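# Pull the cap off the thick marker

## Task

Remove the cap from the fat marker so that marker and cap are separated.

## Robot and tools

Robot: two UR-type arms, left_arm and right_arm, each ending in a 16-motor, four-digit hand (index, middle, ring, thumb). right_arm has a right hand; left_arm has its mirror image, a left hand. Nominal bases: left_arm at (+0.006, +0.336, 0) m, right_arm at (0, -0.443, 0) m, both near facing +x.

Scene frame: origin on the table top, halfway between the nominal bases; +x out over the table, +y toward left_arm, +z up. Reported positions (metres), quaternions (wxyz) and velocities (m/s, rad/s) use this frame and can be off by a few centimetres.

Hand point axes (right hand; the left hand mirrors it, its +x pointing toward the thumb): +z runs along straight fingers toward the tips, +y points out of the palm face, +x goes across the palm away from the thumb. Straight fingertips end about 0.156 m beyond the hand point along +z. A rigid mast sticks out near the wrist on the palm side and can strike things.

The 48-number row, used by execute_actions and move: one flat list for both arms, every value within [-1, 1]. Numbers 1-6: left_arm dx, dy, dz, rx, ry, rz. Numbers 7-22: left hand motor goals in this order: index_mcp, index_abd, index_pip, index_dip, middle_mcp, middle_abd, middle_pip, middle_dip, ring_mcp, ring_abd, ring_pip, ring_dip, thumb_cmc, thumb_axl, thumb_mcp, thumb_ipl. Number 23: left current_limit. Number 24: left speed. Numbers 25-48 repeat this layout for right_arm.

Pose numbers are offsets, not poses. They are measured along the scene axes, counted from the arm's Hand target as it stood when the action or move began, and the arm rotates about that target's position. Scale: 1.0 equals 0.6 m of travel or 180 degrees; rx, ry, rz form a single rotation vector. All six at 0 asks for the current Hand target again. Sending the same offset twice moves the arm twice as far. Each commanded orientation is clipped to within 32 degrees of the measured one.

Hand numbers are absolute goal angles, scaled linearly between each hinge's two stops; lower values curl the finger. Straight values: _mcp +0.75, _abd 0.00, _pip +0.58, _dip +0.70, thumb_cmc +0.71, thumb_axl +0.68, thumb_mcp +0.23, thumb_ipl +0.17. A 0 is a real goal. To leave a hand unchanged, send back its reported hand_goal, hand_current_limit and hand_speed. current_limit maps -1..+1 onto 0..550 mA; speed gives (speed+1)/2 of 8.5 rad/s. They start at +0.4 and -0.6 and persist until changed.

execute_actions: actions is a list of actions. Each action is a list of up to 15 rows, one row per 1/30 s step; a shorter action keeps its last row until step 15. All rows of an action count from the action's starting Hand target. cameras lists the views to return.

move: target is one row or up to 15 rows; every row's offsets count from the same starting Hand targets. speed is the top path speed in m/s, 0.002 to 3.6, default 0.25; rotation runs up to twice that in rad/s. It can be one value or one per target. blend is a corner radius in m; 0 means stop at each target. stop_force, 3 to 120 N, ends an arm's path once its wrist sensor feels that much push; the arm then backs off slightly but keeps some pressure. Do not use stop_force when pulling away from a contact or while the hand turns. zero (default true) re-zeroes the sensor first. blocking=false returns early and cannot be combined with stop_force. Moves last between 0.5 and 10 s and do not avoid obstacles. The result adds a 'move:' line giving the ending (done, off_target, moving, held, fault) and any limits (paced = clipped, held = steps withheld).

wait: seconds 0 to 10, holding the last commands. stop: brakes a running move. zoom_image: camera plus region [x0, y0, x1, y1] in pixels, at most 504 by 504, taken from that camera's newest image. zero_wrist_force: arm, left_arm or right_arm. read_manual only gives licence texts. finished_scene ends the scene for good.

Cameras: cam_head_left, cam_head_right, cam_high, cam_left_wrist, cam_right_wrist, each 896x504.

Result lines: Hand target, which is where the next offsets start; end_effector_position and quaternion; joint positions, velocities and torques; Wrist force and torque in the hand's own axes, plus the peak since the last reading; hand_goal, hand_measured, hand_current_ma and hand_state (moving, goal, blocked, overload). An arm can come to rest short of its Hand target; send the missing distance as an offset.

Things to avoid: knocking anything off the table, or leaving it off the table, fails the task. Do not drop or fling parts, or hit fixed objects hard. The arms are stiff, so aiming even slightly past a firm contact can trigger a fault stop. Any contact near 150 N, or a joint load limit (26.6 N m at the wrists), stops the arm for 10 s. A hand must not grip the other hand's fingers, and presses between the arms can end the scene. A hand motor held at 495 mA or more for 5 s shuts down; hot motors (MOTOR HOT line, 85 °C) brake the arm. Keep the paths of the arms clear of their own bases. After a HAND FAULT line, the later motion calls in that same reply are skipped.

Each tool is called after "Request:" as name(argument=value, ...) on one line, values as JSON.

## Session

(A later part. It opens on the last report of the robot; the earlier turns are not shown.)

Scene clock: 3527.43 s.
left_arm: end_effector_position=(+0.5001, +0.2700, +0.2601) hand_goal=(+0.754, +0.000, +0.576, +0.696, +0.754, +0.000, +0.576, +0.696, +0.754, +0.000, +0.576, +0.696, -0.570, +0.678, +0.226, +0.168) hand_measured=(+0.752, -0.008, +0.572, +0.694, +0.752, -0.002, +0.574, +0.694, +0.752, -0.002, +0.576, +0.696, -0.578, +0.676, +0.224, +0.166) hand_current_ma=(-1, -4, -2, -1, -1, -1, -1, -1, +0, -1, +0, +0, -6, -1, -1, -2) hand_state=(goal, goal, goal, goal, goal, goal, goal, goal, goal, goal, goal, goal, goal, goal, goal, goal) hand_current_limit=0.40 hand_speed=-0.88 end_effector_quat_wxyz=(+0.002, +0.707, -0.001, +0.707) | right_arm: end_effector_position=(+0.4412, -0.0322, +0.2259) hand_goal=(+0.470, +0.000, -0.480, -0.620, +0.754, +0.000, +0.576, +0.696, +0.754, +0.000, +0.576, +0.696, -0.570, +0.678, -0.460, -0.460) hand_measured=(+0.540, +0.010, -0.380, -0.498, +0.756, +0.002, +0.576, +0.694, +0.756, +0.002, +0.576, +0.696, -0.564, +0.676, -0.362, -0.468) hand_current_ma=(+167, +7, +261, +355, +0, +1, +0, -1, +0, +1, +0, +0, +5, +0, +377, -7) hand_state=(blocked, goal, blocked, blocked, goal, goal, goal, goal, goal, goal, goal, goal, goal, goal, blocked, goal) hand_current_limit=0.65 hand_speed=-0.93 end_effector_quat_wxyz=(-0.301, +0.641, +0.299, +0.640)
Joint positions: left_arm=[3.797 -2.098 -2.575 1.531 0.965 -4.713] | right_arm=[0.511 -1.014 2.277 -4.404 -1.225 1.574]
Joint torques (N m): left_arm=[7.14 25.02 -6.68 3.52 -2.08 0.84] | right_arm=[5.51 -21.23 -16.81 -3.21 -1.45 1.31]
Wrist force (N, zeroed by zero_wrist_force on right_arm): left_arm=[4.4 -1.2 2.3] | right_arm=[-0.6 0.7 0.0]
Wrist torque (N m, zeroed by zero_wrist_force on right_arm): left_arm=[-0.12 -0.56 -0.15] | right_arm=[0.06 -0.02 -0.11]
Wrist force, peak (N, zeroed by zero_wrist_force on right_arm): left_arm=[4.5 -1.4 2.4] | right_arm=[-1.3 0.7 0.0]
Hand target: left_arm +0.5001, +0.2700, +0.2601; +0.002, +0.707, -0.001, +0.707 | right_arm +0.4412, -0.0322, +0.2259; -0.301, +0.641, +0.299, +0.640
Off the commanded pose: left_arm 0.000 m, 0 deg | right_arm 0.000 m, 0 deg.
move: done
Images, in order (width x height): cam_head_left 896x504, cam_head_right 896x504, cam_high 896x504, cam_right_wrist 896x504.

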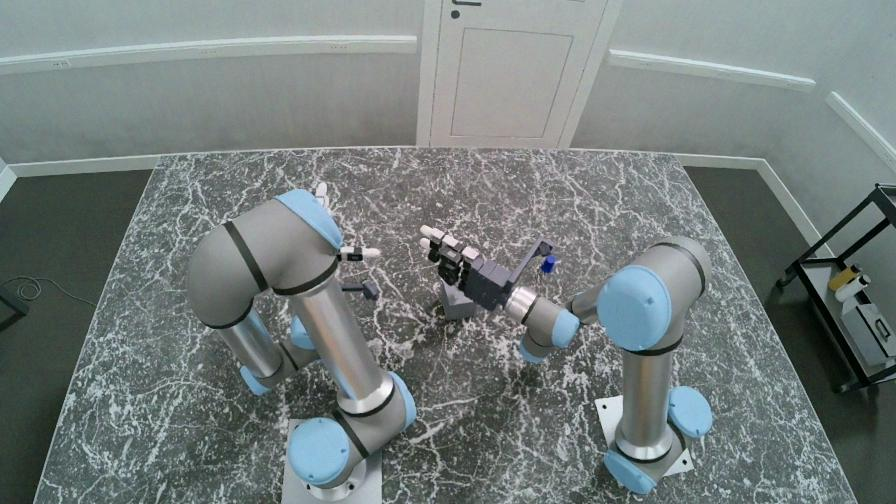

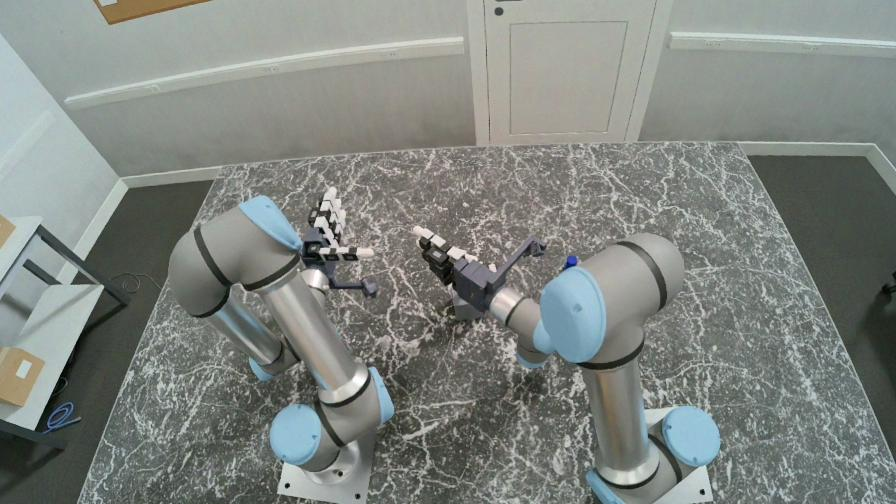

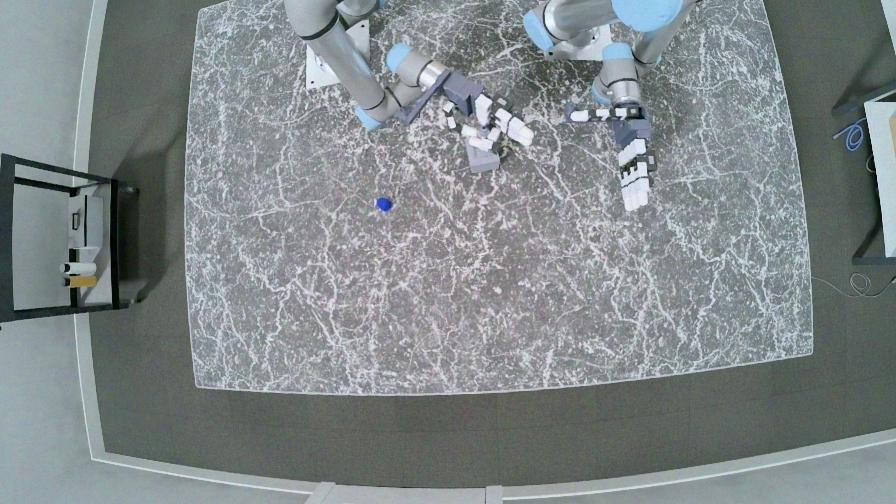

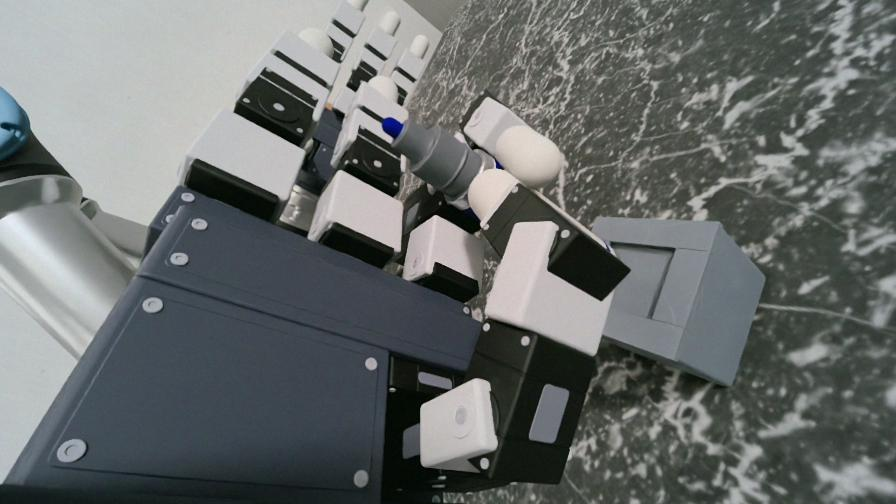

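Request:
zoom_image(camera="cam_right_wrist", region=[550, 180, 710, 290])

Request:
zoom_image(camera="cam_head_left", region=[430, 255, 500, 325])

Request:
zoom_image(camera="cam_head_right", region=[430, 255, 500, 325])

Request:
zoom_image(camera="cam_right_wrist", region=[370, 100, 530, 220])

Scaled by 3.150 from the camera's 896x504 image, which has a finer 1280x720 frame.

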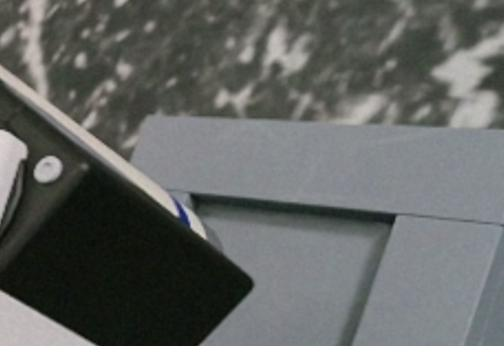

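Scaled by 7.200 from the camera's 896x504 image, which has a finer 1280x720 frame.

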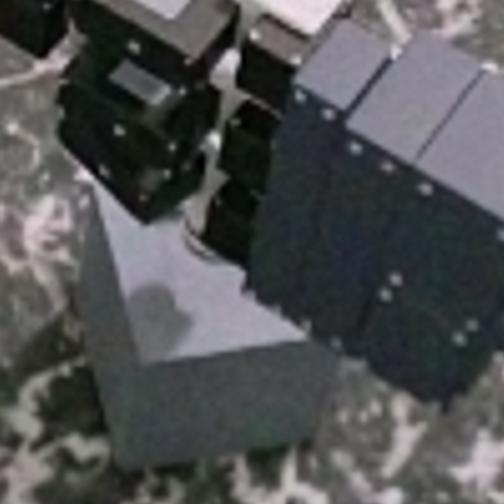

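Scaled by 7.200 from the camera's 896x504 image, which has a finer 1280x720 frame.

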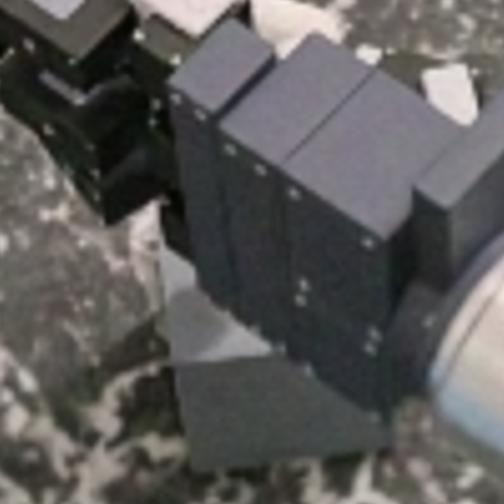

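Scaled by 3.150 from the camera's 896x504 image, which has a finer 1280x720 frame.

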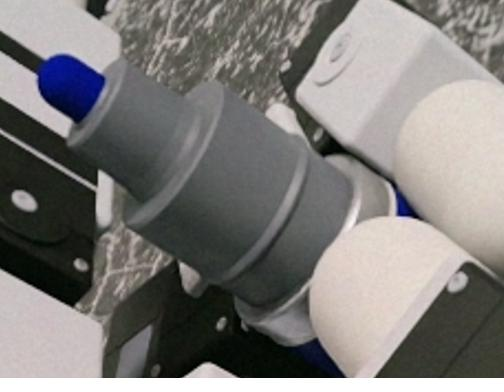

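Request:
move(target=[[0,0,0,0,0,0, 0.754,0,0.576,0.696,0.754,0,0.576,0.696,0.754,0,0.576,0.696,-0.571,0.678,0.226,0.168,0.4,-0.88, 0.0067,-0.005,-0.0333,0,0,0, 0.47,0,-0.48,-0.62,0.754,0,0.576,0.696,0.754,0,0.576,0.696,-0.571,0.678,-0.46,-0.46,0.65,-0.93]], speed=0.02, stop_force=3, cameras=["cam_high","cam_head_left","cam_head_right","cam_right_wrist"])

Request:
zoom_image(camera="cam_right_wrist", region=[520, 150, 720, 350])

Request:
zoom_image(camera="cam_head_left", region=[430, 255, 500, 325])

Request:
zoom_image(camera="cam_high", region=[450, 110, 520, 180])

Scene clock: 3693.30 s.
left_arm: end_effector_position=(+0.5001, +0.2700, +0.2601) hand_goal=(+0.754, +0.000, +0.576, +0.696, +0.754, +0.000, +0.576, +0.696, +0.754, +0.000, +0.576, +0.696, -0.570, +0.678, +0.226, +0.168) hand_measured=(+0.752, -0.008, +0.572, +0.694, +0.752, -0.002, +0.574, +0.694, +0.752, -0.002, +0.576, +0.696, -0.578, +0.676, +0.224, +0.166) hand_current_ma=(-1, -4, -2, -1, -1, -1, -1, -1, +0, -1, +0, +0, -6, -1, -1, -2) hand_state=(goal, goal, goal, goal, goal, goal, goal, goal, goal, goal, goal, goal, goal, goal, goal, goal) hand_current_limit=0.40 hand_speed=-0.88 end_effector_quat_wxyz=(+0.002, +0.707, -0.001, +0.707) | right_arm: end_effector_position=(+0.4452, -0.0352, +0.2060) hand_goal=(+0.470, +0.000, -0.480, -0.620, +0.754, +0.000, +0.576, +0.696, +0.754, +0.000, +0.576, +0.696, -0.570, +0.678, -0.460, -0.460) hand_measured=(+0.540, +0.010, -0.380, -0.498, +0.756, +0.002, +0.576, +0.694, +0.756, +0.002, +0.576, +0.696, -0.564, +0.676, -0.362, -0.468) hand_current_ma=(+167, +7, +261, +355, +0, +1, +0, -1, +0, +1, +0, +0, +5, +0, +377, -7) hand_state=(blocked, goal, blocked, blocked, goal, goal, goal, goal, goal, goal, goal, goal, goal, goal, blocked, goal) hand_current_limit=0.65 hand_speed=-0.93 end_effector_quat_wxyz=(-0.301, +0.641, +0.299, +0.640)
Joint positions: left_arm=[3.797 -2.098 -2.575 1.531 0.965 -4.713] | right_arm=[0.498 -0.955 2.273 -4.459 -1.212 1.574]
Joint torques (N m): left_arm=[7.9 22.37 -6.58 3.37 -1.9 0.49] | right_arm=[-8.04 -22.98 -15.73 -3.19 2.77 -1.22]
Wrist force (N, zeroed by zero_wrist_force on right_arm): left_arm=[4.5 -1.4 2.2] | right_arm=[-0.8 0.7 0.3]
Wrist torque (N m, zeroed by zero_wrist_force on right_arm): left_arm=[-0.15 -0.59 -0.13] | right_arm=[0.03 -0.01 -0.12]
Wrist force, peak (N, zeroed by zero_wrist_force on right_arm): left_arm=[4.7 -1.1 2.4] | right_arm=[-0.9 0.8 0.4]
Hand target: left_arm +0.5001, +0.2700, +0.2601; +0.002, +0.707, -0.001, +0.707 | right_arm +0.4452, -0.0352, +0.2060; -0.301, +0.641, +0.299, +0.640
Off the commanded pose: left_arm 0.000 m, 0 deg | right_arm 0.000 m, 0 deg.
move: done
Images, in order (width x height): cam_head_left 896x504, cam_head_right 896x504, cam_high 896x504, cam_right_wrist 896x504.

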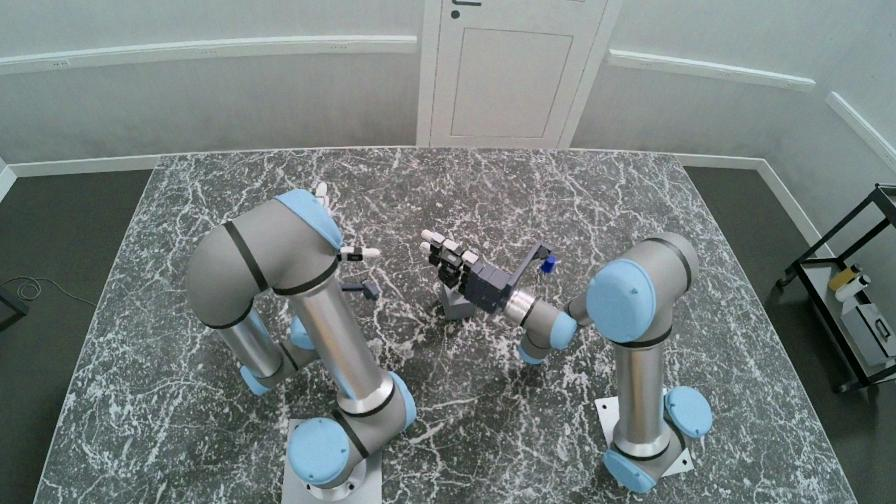

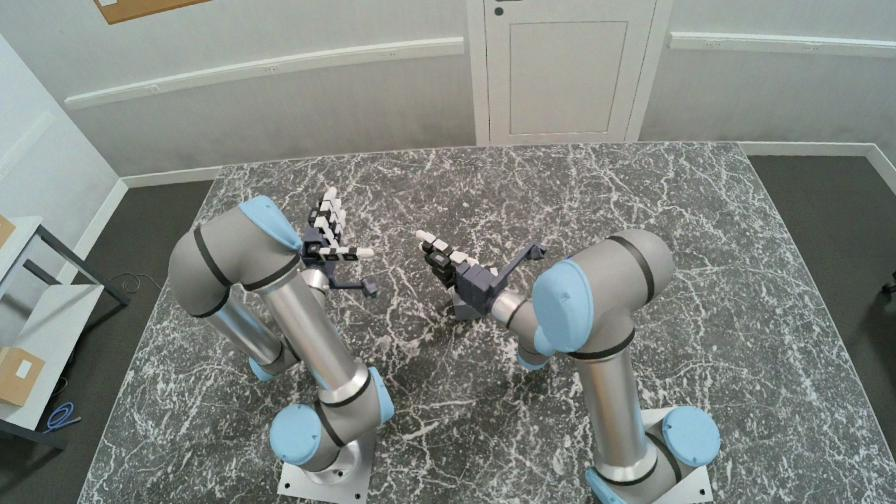

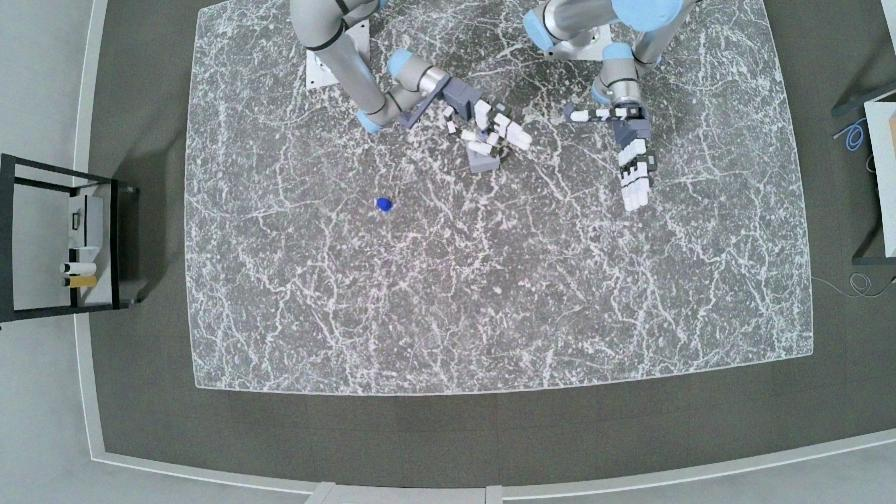

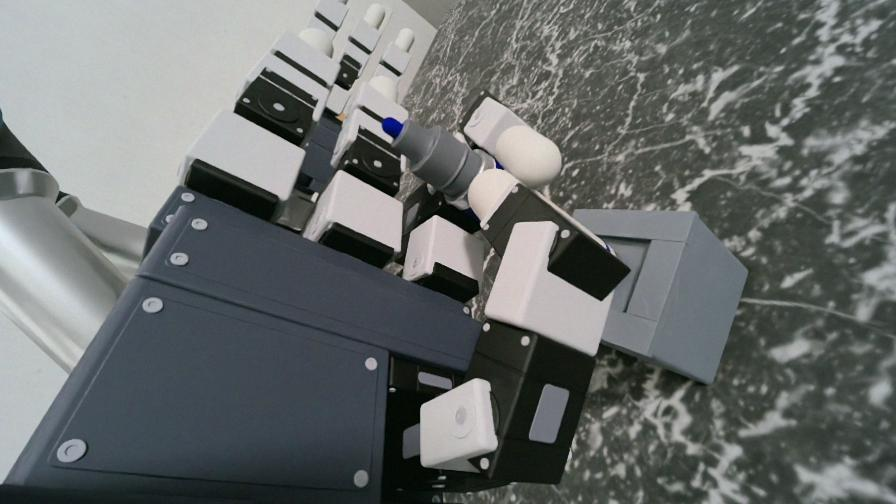

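Scaled by 2.520 from the camera's 896x504 image, which has a finer 1280x720 frame.

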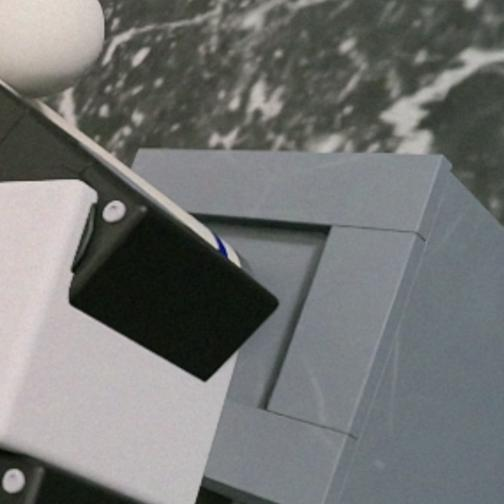

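Scaled by 7.200 from the camera's 896x504 image, which has a finer 1280x720 frame.

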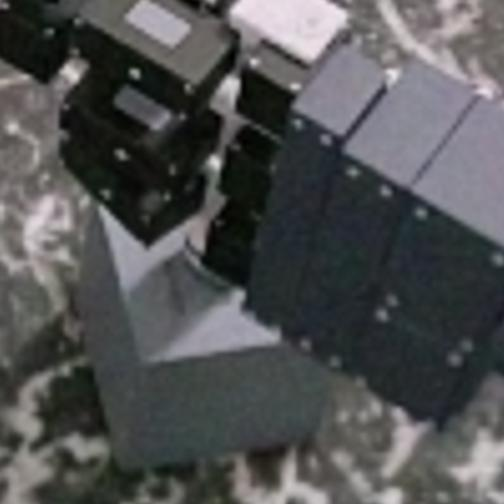

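Scaled by 7.200 from the camera's 896x504 image, which has a finer 1280x720 frame.

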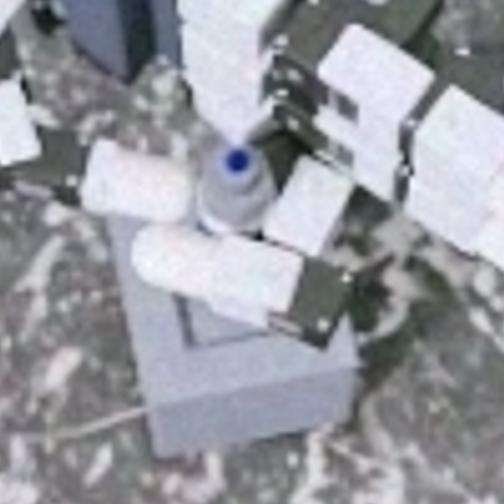

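Request:
move(target=[0,0,0,0,0,0,0.754,0,0.576,0.696,0.754,0,0.576,0.696,0.754,0,0.576,0.696,-0.571,0.678,0.226,0.168,0.4,-0.88,0,0,-0.0292,0,0,0,0.47,0,-0.48,-0.62,0.754,0,0.576,0.696,0.754,0,0.576,0.696,-0.571,0.678,-0.46,-0.46,0.65,-0.93], speed=0.01, stop_force=3, cameras=["cam_head_left","cam_right_wrist"])

Scene clock: 3724.93 s.
left_arm: end_effector_position=(+0.5001, +0.2700, +0.2601) hand_goal=(+0.754, +0.000, +0.576, +0.696, +0.754, +0.000, +0.576, +0.696, +0.754, +0.000, +0.576, +0.696, -0.570, +0.678, +0.226, +0.168) hand_measured=(+0.752, -0.008, +0.572, +0.694, +0.752, -0.002, +0.574, +0.694, +0.752, -0.002, +0.576, +0.696, -0.578, +0.676, +0.224, +0.166) hand_current_ma=(-1, -4, -2, -1, -1, -1, -1, -1, +0, -1, +0, +0, -6, -1, -1, -2) hand_state=(goal, goal, goal, goal, goal, goal, goal, goal, goal, goal, goal, goal, goal, goal, goal, goal) hand_current_limit=0.40 hand_speed=-0.88 end_effector_quat_wxyz=(+0.002, +0.707, -0.001, +0.707) | right_arm: end_effector_position=(+0.4452, -0.0352, +0.1992) hand_goal=(+0.470, +0.000, -0.480, -0.620, +0.754, +0.000, +0.576, +0.696, +0.754, +0.000, +0.576, +0.696, -0.570, +0.678, -0.460, -0.460) hand_measured=(+0.540, +0.010, -0.380, -0.498, +0.756, +0.002, +0.576, +0.694, +0.756, +0.002, +0.576, +0.696, -0.564, +0.676, -0.362, -0.466) hand_current_ma=(+167, +7, +261, +352, +0, +1, +0, -1, +0, +1, +0, +0, +4, -1, +377, -7) hand_state=(blocked, goal, blocked, blocked, goal, goal, goal, goal, goal, goal, goal, goal, goal, goal, blocked, goal) hand_current_limit=0.65 hand_speed=-0.93 end_effector_quat_wxyz=(-0.301, +0.641, +0.299, +0.640)
Joint positions: left_arm=[3.797 -2.098 -2.575 1.531 0.965 -4.713] | right_arm=[0.498 -0.934 2.271 -4.477 -1.212 1.574]
Joint torques (N m): left_arm=[7.2 21.6 -6.76 3.25 -1.87 0.14] | right_arm=[-6.3 -37.46 3.82 -0.61 2.98 -1.25]
Wrist force (N, zeroed by zero_wrist_force on right_arm): left_arm=[4.0 -1.2 2.2] | right_arm=[0.4 1.0 0.3]
Wrist torque (N m, zeroed by zero_wrist_force on right_arm): left_arm=[-0.11 -0.52 -0.18] | right_arm=[0.04 0.05 -0.10]
Wrist force, peak (N, zeroed by zero_wrist_force on right_arm): left_arm=[4.5 -1.4 2.3] | right_arm=[5.5 0.5 0.1]
Hand target: left_arm +0.5001, +0.2700, +0.2601; +0.002, +0.707, -0.001, +0.707 | right_arm +0.4452, -0.0352, +0.1992; -0.301, +0.641, +0.299, +0.640 (not the last commanded pose)
Off the commanded pose: left_arm 0.000 m, 0 deg | right_arm 0.011 m, 0 deg.
move: contact (right_arm)
Images, in order (width x height): cam_head_left 896x504, cam_right_wrist 896x504.

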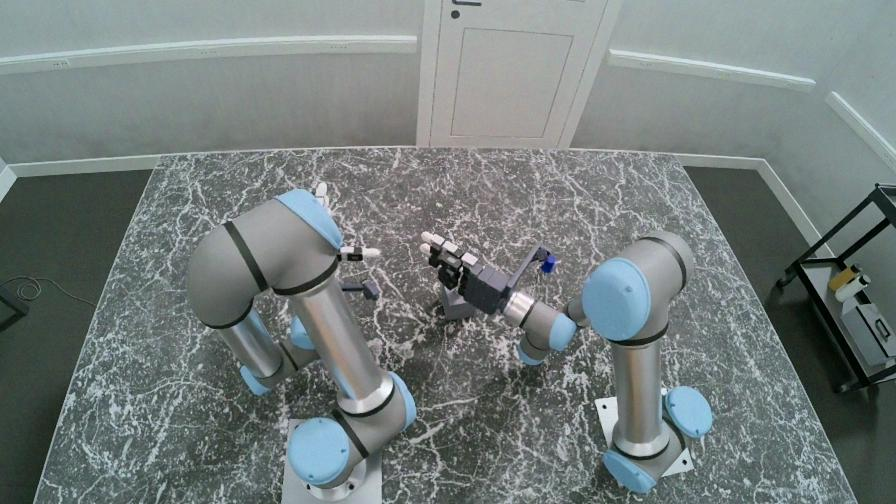

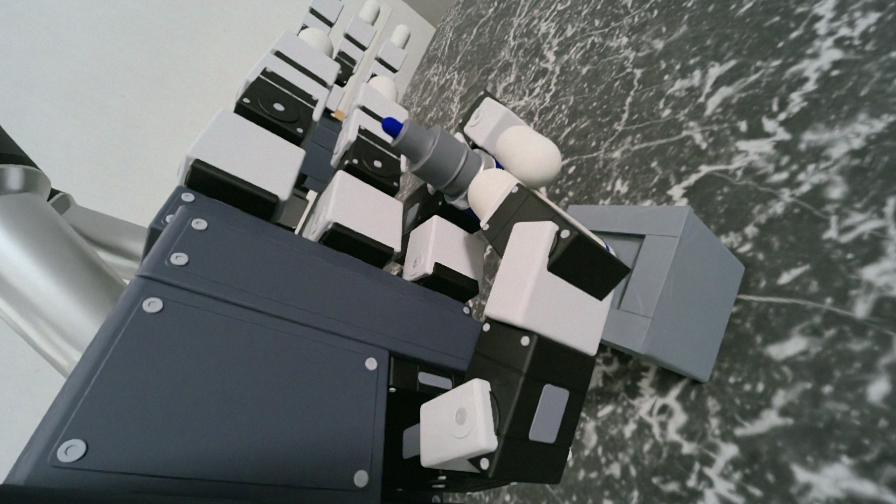

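Request:
zoom_image(camera="cam_right_wrist", region=[540, 180, 760, 390])

Request:
zoom_image(camera="cam_head_left", region=[410, 220, 510, 330])

Scaled by 2.291 from the camera's 896x504 image, which has a finer 1280x720 frame.

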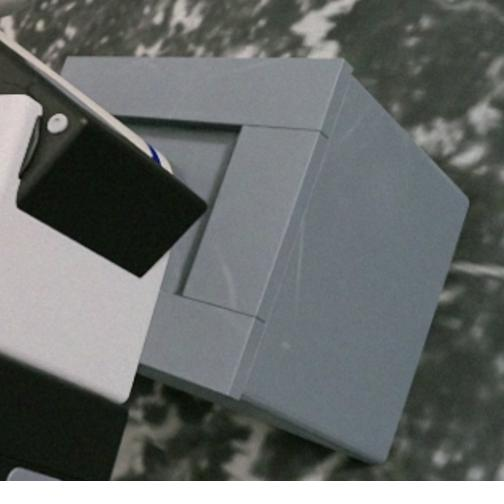

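Scaled by 4.582 from the camera's 896x504 image, which has a finer 1280x720 frame.

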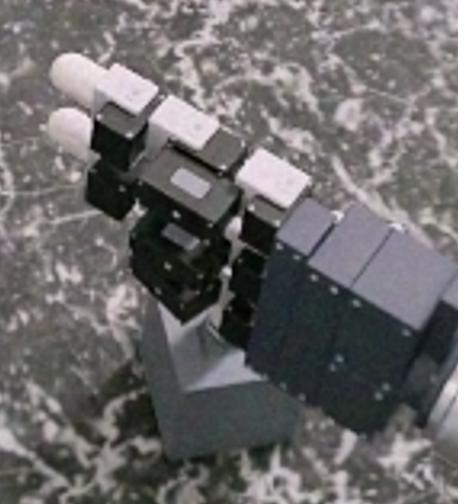

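Request:
zoom_image(camera="cam_right_wrist", region=[570, 210, 660, 320])

Request:
zoom_image(camera="cam_head_left", region=[435, 275, 480, 325])

Scaled by 4.582 from the camera's 896x504 image, which has a finer 1280x720 frame.

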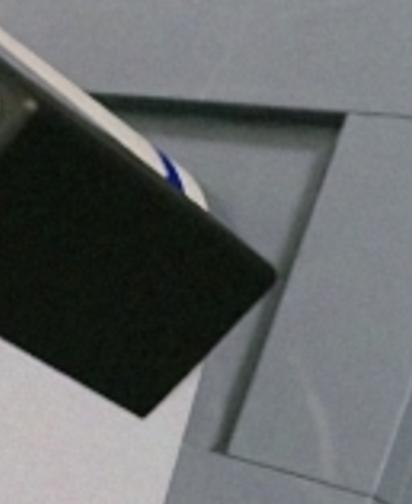

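Scaled by 10.080 from the camera's 896x504 image, which has a finer 1280x720 frame.

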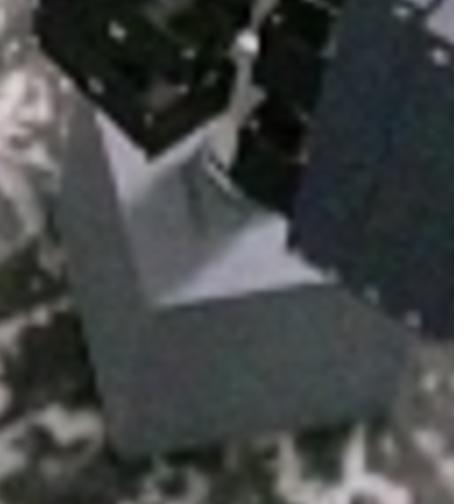

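Request:
wait(seconds=0.1, cameras=["all"])

Request:
zoom_image(camera="cam_head_right", region=[360, 250, 460, 340])

Request:
zoom_image(camera="cam_high", region=[400, 220, 520, 320])

Scene clock: 3837.80 s.
left_arm: end_effector_position=(+0.5001, +0.2700, +0.2601) hand_goal=(+0.754, +0.000, +0.576, +0.696, +0.754, +0.000, +0.576, +0.696, +0.754, +0.000, +0.576, +0.696, -0.570, +0.678, +0.226, +0.168) hand_measured=(+0.752, -0.008, +0.572, +0.694, +0.752, -0.002, +0.574, +0.694, +0.752, -0.002, +0.576, +0.696, -0.578, +0.676, +0.224, +0.166) hand_current_ma=(-1, -4, -2, -1, -1, -1, -1, -1, +0, -1, +0, +0, -6, -1, -1, -2) hand_state=(goal, goal, goal, goal, goal, goal, goal, goal, goal, goal, goal, goal, goal, goal, goal, goal) hand_current_limit=0.40 hand_speed=-0.88 end_effector_quat_wxyz=(+0.002, +0.707, -0.001, +0.707) | right_arm: end_effector_position=(+0.4452, -0.0352, +0.1992) hand_goal=(+0.470, +0.000, -0.480, -0.620, +0.754, +0.000, +0.576, +0.696, +0.754, +0.000, +0.576, +0.696, -0.570, +0.678, -0.460, -0.460) hand_measured=(+0.540, +0.010, -0.380, -0.498, +0.756, +0.002, +0.576, +0.694, +0.756, +0.002, +0.576, +0.696, -0.564, +0.676, -0.362, -0.466) hand_current_ma=(+167, +7, +261, +352, +0, +1, +0, -1, +0, +1, +0, +0, +4, -1, +377, -7) hand_state=(blocked, goal, blocked, blocked, goal, goal, goal, goal, goal, goal, goal, goal, goal, goal, blocked, goal) hand_current_limit=0.65 hand_speed=-0.93 end_effector_quat_wxyz=(-0.301, +0.641, +0.299, +0.640)
Joint positions: left_arm=[3.797 -2.098 -2.575 1.531 0.965 -4.713] | right_arm=[0.498 -0.934 2.271 -4.477 -1.212 1.574]
Joint torques (N m): left_arm=[7.88 21.53 -6.41 3.25 -1.75 -0.02] | right_arm=[-7.13 -36.66 4.24 -1.73 2.68 -1.31]
Wrist force (N, zeroed by zero_wrist_force on right_arm): left_arm=[4.1 -1.2 2.1] | right_arm=[0.6 1.0 0.3]
Wrist torque (N m, zeroed by zero_wrist_force on right_arm): left_arm=[-0.10 -0.53 -0.18] | right_arm=[0.04 0.02 -0.08]
Wrist force, peak (N, zeroed by zero_wrist_force on right_arm): left_arm=[4.7 -1.3 2.3] | right_arm=[0.4 1.2 0.5]
Hand target: left_arm +0.5001, +0.2700, +0.2601; +0.002, +0.707, -0.001, +0.707 | right_arm +0.4452, -0.0352, +0.1992; -0.301, +0.641, +0.299, +0.640 (not the last commanded pose)
Off the commanded pose: left_arm 0.000 m, 0 deg | right_arm 0.011 m, 0 deg.
wait: 0.10 s; at rest from the start

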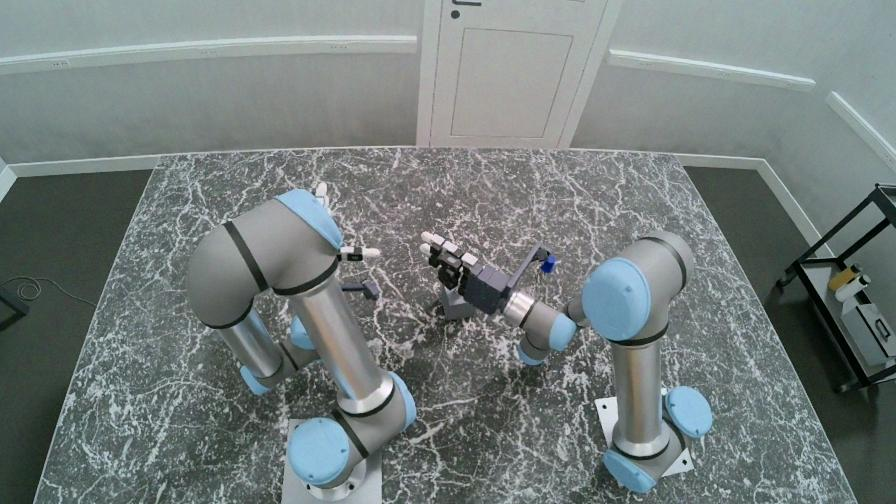

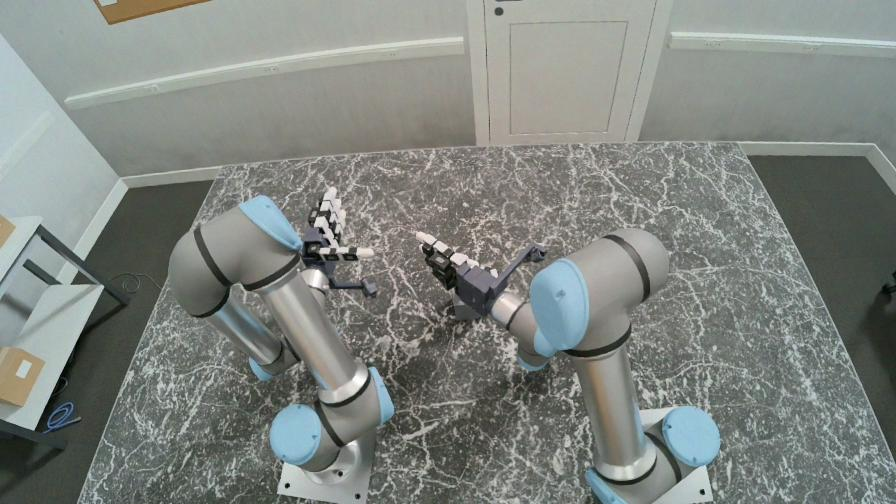

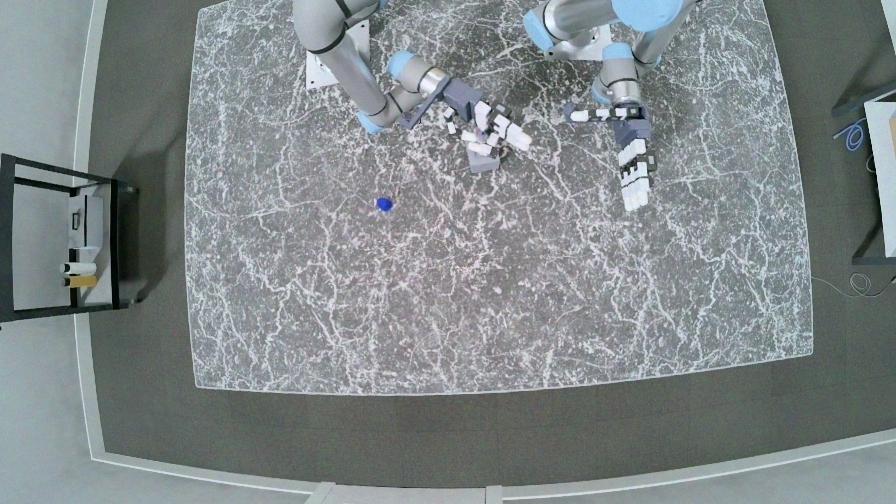

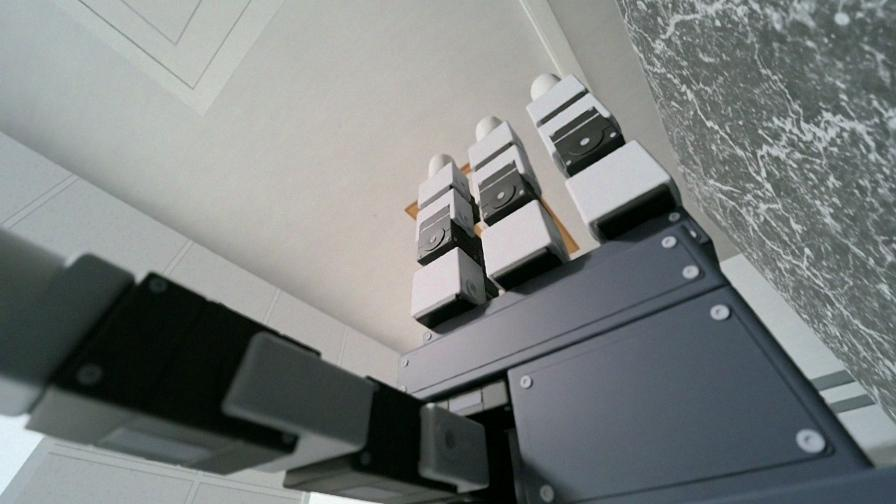

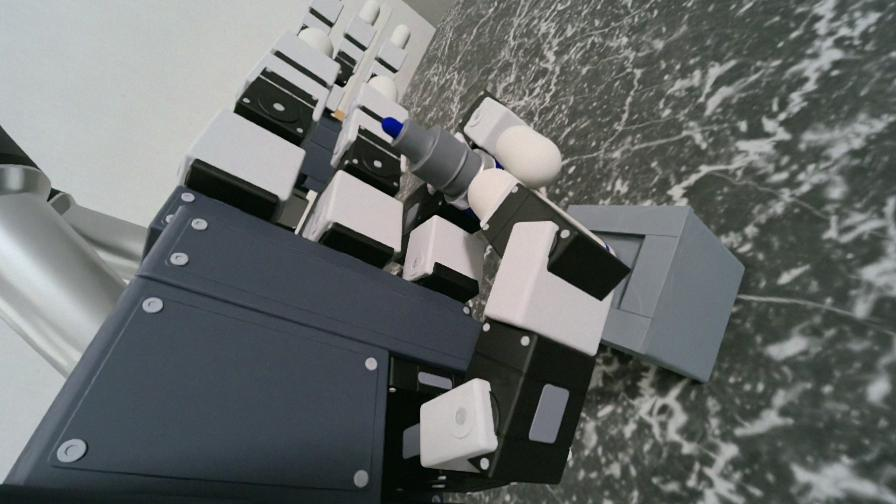

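Scaled by 5.040 from the camera's 896x504 image, which has a finer 1280x720 frame.

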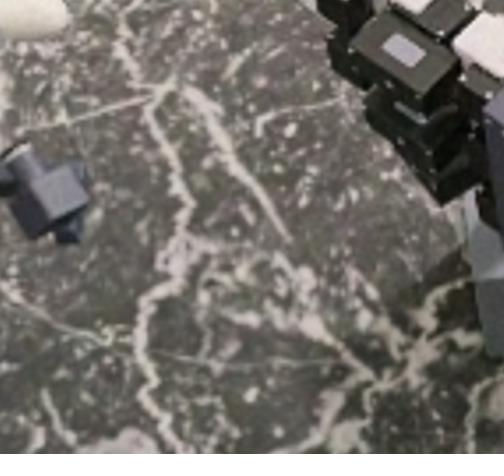

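Scaled by 4.200 from the camera's 896x504 image, which has a finer 1280x720 frame.

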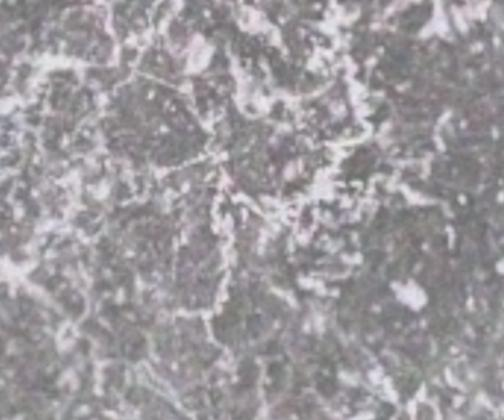

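Request:
zoom_image(camera="cam_high", region=[450, 110, 520, 180])

Request:
zoom_image(camera="cam_head_right", region=[430, 260, 500, 330])

Scaled by 7.200 from the camera's 896x504 image, which has a finer 1280x720 frame.

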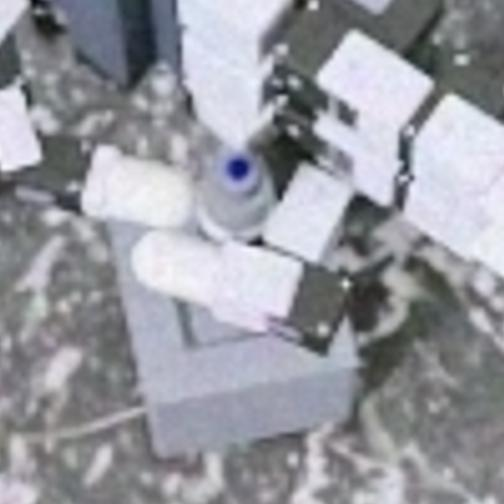

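Scaled by 7.200 from the camera's 896x504 image, which has a finer 1280x720 frame.

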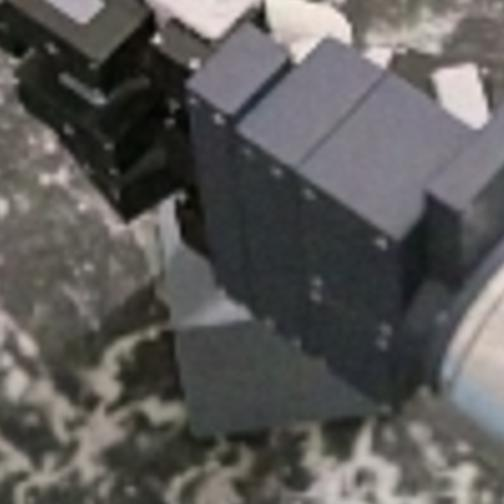

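Request:
move(target=[[0,0,0,0,0,0,0.754,0,0.576,0.696,0.754,0,0.576,0.696,0.754,0,0.576,0.696,-0.571,0.678,0.226,0.168,0.4,-0.88,0,0,0.006,0,0,0,0.47,0,-0.48,-0.62,0.754,0,0.576,0.696,0.754,0,0.576,0.696,-0.571,0.678,-0.46,-0.46,0.65,-0.93],[0,0,0,0,0,0,0.754,0,0.576,0.696,0.754,0,0.576,0.696,0.754,0,0.576,0.696,-0.571,0.678,0.226,0.168,0.4,-0.88,0.0008,-0.0083,0.006,0,0,0,0.47,0,-0.48,-0.62,0.754,0,0.576,0.696,0.754,0,0.576,0.696,-0.571,0.678,-0.46,-0.46,0.65,-0.93]], speed=0.02)

Request:
move(target=[0,0,0,0,0,0,0.754,0,0.576,0.696,0.754,0,0.576,0.696,0.754,0,0.576,0.696,-0.571,0.678,0.226,0.168,0.4,-0.88,0,0,-0.0292,0,0,0,0.47,0,-0.48,-0.62,0.754,0,0.576,0.696,0.754,0,0.576,0.696,-0.571,0.678,-0.46,-0.46,0.65,-0.93], speed=0.01, stop_force=3, cameras=["cam_head_left","cam_high","cam_right_wrist"])

Request:
zoom_image(camera="cam_right_wrist", region=[570, 210, 660, 320])

Request:
zoom_image(camera="cam_high", region=[450, 110, 520, 180])

Request:
zoom_image(camera="cam_head_left", region=[430, 255, 490, 325])

Scene clock: 3900.37 s.
left_arm: end_effector_position=(+0.5001, +0.2700, +0.2601) hand_goal=(+0.754, +0.000, +0.576, +0.696, +0.754, +0.000, +0.576, +0.696, +0.754, +0.000, +0.576, +0.696, -0.570, +0.678, +0.226, +0.168) hand_measured=(+0.752, -0.008, +0.572, +0.694, +0.752, -0.002, +0.574, +0.694, +0.752, -0.002, +0.576, +0.696, -0.578, +0.676, +0.224, +0.166) hand_current_ma=(-1, -4, -2, -1, -1, -1, -1, -1, +0, -1, +0, +0, -6, -1, -1, -2) hand_state=(goal, goal, goal, goal, goal, goal, goal, goal, goal, goal, goal, goal, goal, goal, goal, goal) hand_current_limit=0.40 hand_speed=-0.88 end_effector_quat_wxyz=(+0.002, +0.707, -0.001, +0.707) | right_arm: end_effector_position=(+0.4457, -0.0402, +0.2028) hand_goal=(+0.470, +0.000, -0.480, -0.620, +0.754, +0.000, +0.576, +0.696, +0.754, +0.000, +0.576, +0.696, -0.570, +0.678, -0.460, -0.460) hand_measured=(+0.540, +0.010, -0.380, -0.498, +0.756, +0.002, +0.576, +0.694, +0.756, +0.002, +0.576, +0.696, -0.564, +0.676, -0.362, -0.466) hand_current_ma=(+167, +7, +261, +351, +0, +1, +0, -1, +0, +1, +0, +0, +4, -1, +377, -6) hand_state=(blocked, goal, blocked, blocked, goal, goal, goal, goal, goal, goal, goal, goal, goal, goal, blocked, goal) hand_current_limit=0.65 hand_speed=-0.93 end_effector_quat_wxyz=(-0.301, +0.641, +0.299, +0.640)
Joint positions: left_arm=[3.797 -2.098 -2.575 1.531 0.965 -4.713] | right_arm=[0.484 -0.948 2.282 -4.475 -1.199 1.573]
Joint torques (N m): left_arm=[7.39 21.38 -6.72 3.12 -1.66 -0.31] | right_arm=[-6.19 -37.26 3.44 -3.37 3.11 -1.3]
Wrist force (N, zeroed by zero_wrist_force on right_arm): left_arm=[4.3 -1.4 2.3] | right_arm=[-0.8 0.6 0.3]
Wrist torque (N m, zeroed by zero_wrist_force on right_arm): left_arm=[-0.15 -0.55 -0.16] | right_arm=[0.02 -0.01 -0.12]
Wrist force, peak (N, zeroed by zero_wrist_force on right_arm): left_arm=[4.5 -1.2 2.5] | right_arm=[0.4 1.3 0.3]
Hand target: left_arm +0.5001, +0.2700, +0.2601; +0.002, +0.707, -0.001, +0.707 | right_arm +0.4457, -0.0402, +0.2028; -0.301, +0.641, +0.299, +0.640
Off the commanded pose: left_arm 0.000 m, 0 deg | right_arm 0.000 m, 0 deg.
move: done

Scene clock: 3901.77 s.
left_arm: end_effector_position=(+0.5001, +0.2700, +0.2601) hand_goal=(+0.754, +0.000, +0.576, +0.696, +0.754, +0.000, +0.576, +0.696, +0.754, +0.000, +0.576, +0.696, -0.570, +0.678, +0.226, +0.168) hand_measured=(+0.752, -0.008, +0.572, +0.694, +0.752, -0.002, +0.574, +0.694, +0.752, -0.002, +0.576, +0.696, -0.578, +0.676, +0.224, +0.166) hand_current_ma=(-1, -4, -2, -1, -1, -1, -1, -1, +0, -1, +0, +0, -6, -1, -1, -2) hand_state=(goal, goal, goal, goal, goal, goal, goal, goal, goal, goal, goal, goal, goal, goal, goal, goal) hand_current_limit=0.40 hand_speed=-0.88 end_effector_quat_wxyz=(+0.002, +0.707, -0.001, +0.707) | right_arm: end_effector_position=(+0.4457, -0.0402, +0.1991) hand_goal=(+0.470, +0.000, -0.480, -0.620, +0.754, +0.000, +0.576, +0.696, +0.754, +0.000, +0.576, +0.696, -0.570, +0.678, -0.460, -0.460) hand_measured=(+0.540, +0.010, -0.380, -0.500, +0.756, +0.002, +0.576, +0.694, +0.756, +0.002, +0.576, +0.696, -0.564, +0.674, -0.362, -0.466) hand_current_ma=(+167, +7, +261, +349, +0, +1, +0, -1, +0, +1, +0, +0, +4, -2, +377, -6) hand_state=(blocked, goal, blocked, blocked, goal, goal, goal, goal, goal, goal, goal, goal, goal, goal, blocked, goal) hand_current_limit=0.65 hand_speed=-0.93 end_effector_quat_wxyz=(-0.301, +0.641, +0.299, +0.640)
Joint positions: left_arm=[3.797 -2.098 -2.575 1.531 0.965 -4.713] | right_arm=[0.484 -0.937 2.281 -4.485 -1.199 1.573]
Joint torques (N m): left_arm=[7.61 21.44 -6.5 3.13 -1.63 -0.42] | right_arm=[-6.66 -38.4 3.18 -0.37 2.16 -1.07]
Wrist force (N, zeroed by zero_wrist_force on right_arm): left_arm=[4.0 -1.1 2.2] | right_arm=[0.5 1.0 0.3]
Wrist torque (N m, zeroed by zero_wrist_force on right_arm): left_arm=[-0.10 -0.52 -0.18] | right_arm=[0.04 0.06 -0.09]
Wrist force, peak (N, zeroed by zero_wrist_force on right_arm): left_arm=[4.6 -1.4 2.2] | right_arm=[5.6 0.3 0.0]
Hand target: left_arm +0.5001, +0.2700, +0.2601; +0.002, +0.707, -0.001, +0.707 | right_arm +0.4457, -0.0402, +0.1991; -0.301, +0.641, +0.299, +0.640 (not the last commanded pose)
Off the commanded pose: left_arm 0.000 m, 0 deg | right_arm 0.014 m, 0 deg.
move: contact (right_arm)
Images, in order (width x height): cam_head_left 896x504, cam_high 896x504, cam_right_wrist 896x504.

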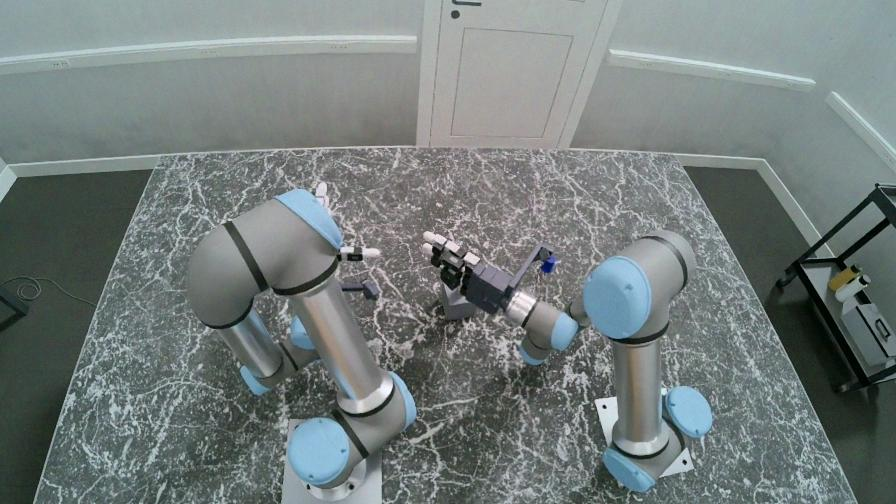

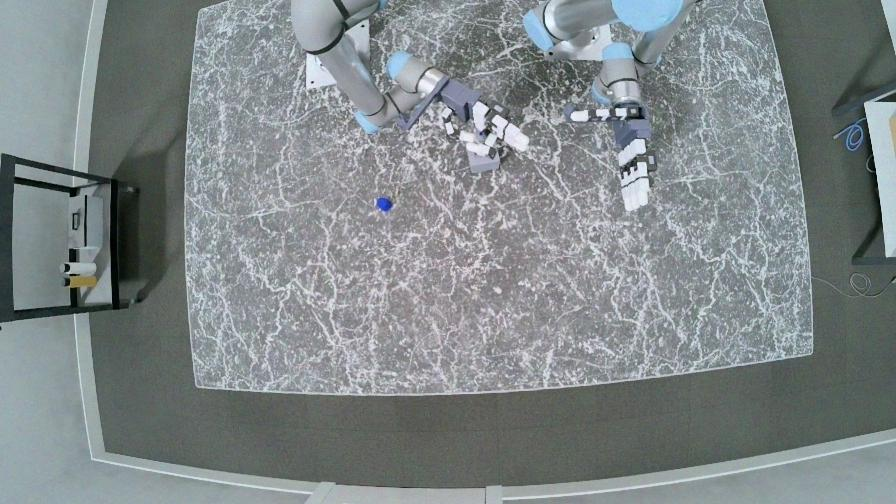

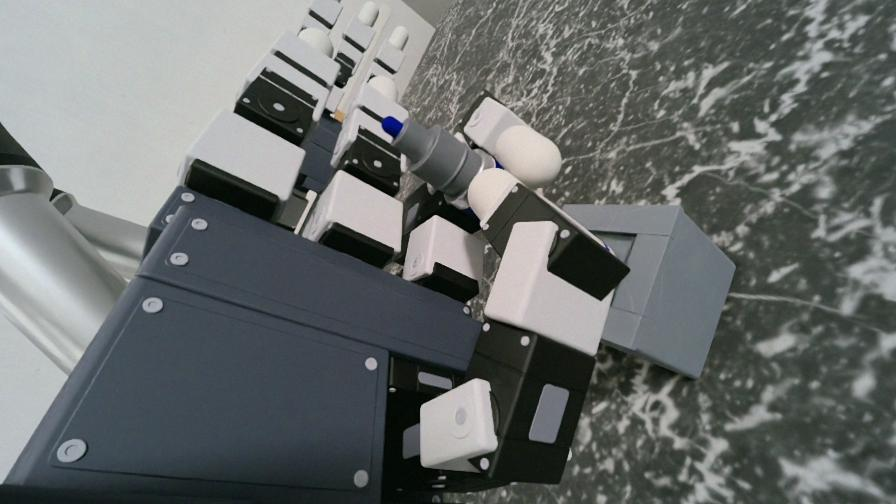

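Scaled by 4.582 from the camera's 896x504 image, which has a finer 1280x720 frame.

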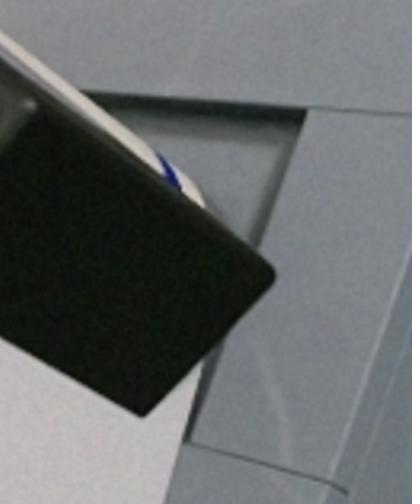

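Scaled by 7.200 from the camera's 896x504 image, which has a finer 1280x720 frame.

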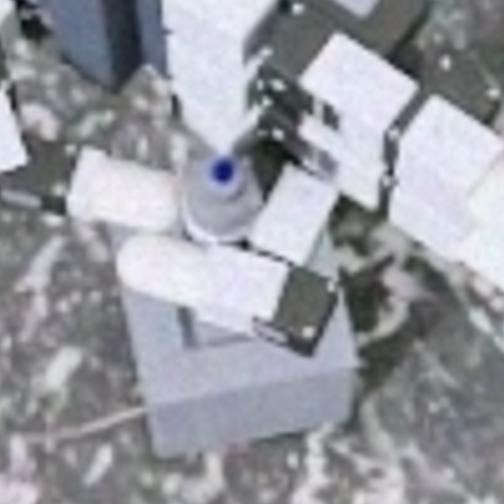

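Scaled by 7.200 from the camera's 896x504 image, which has a finer 1280x720 frame.

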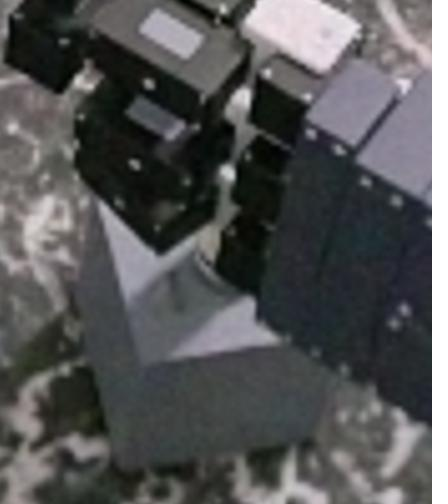

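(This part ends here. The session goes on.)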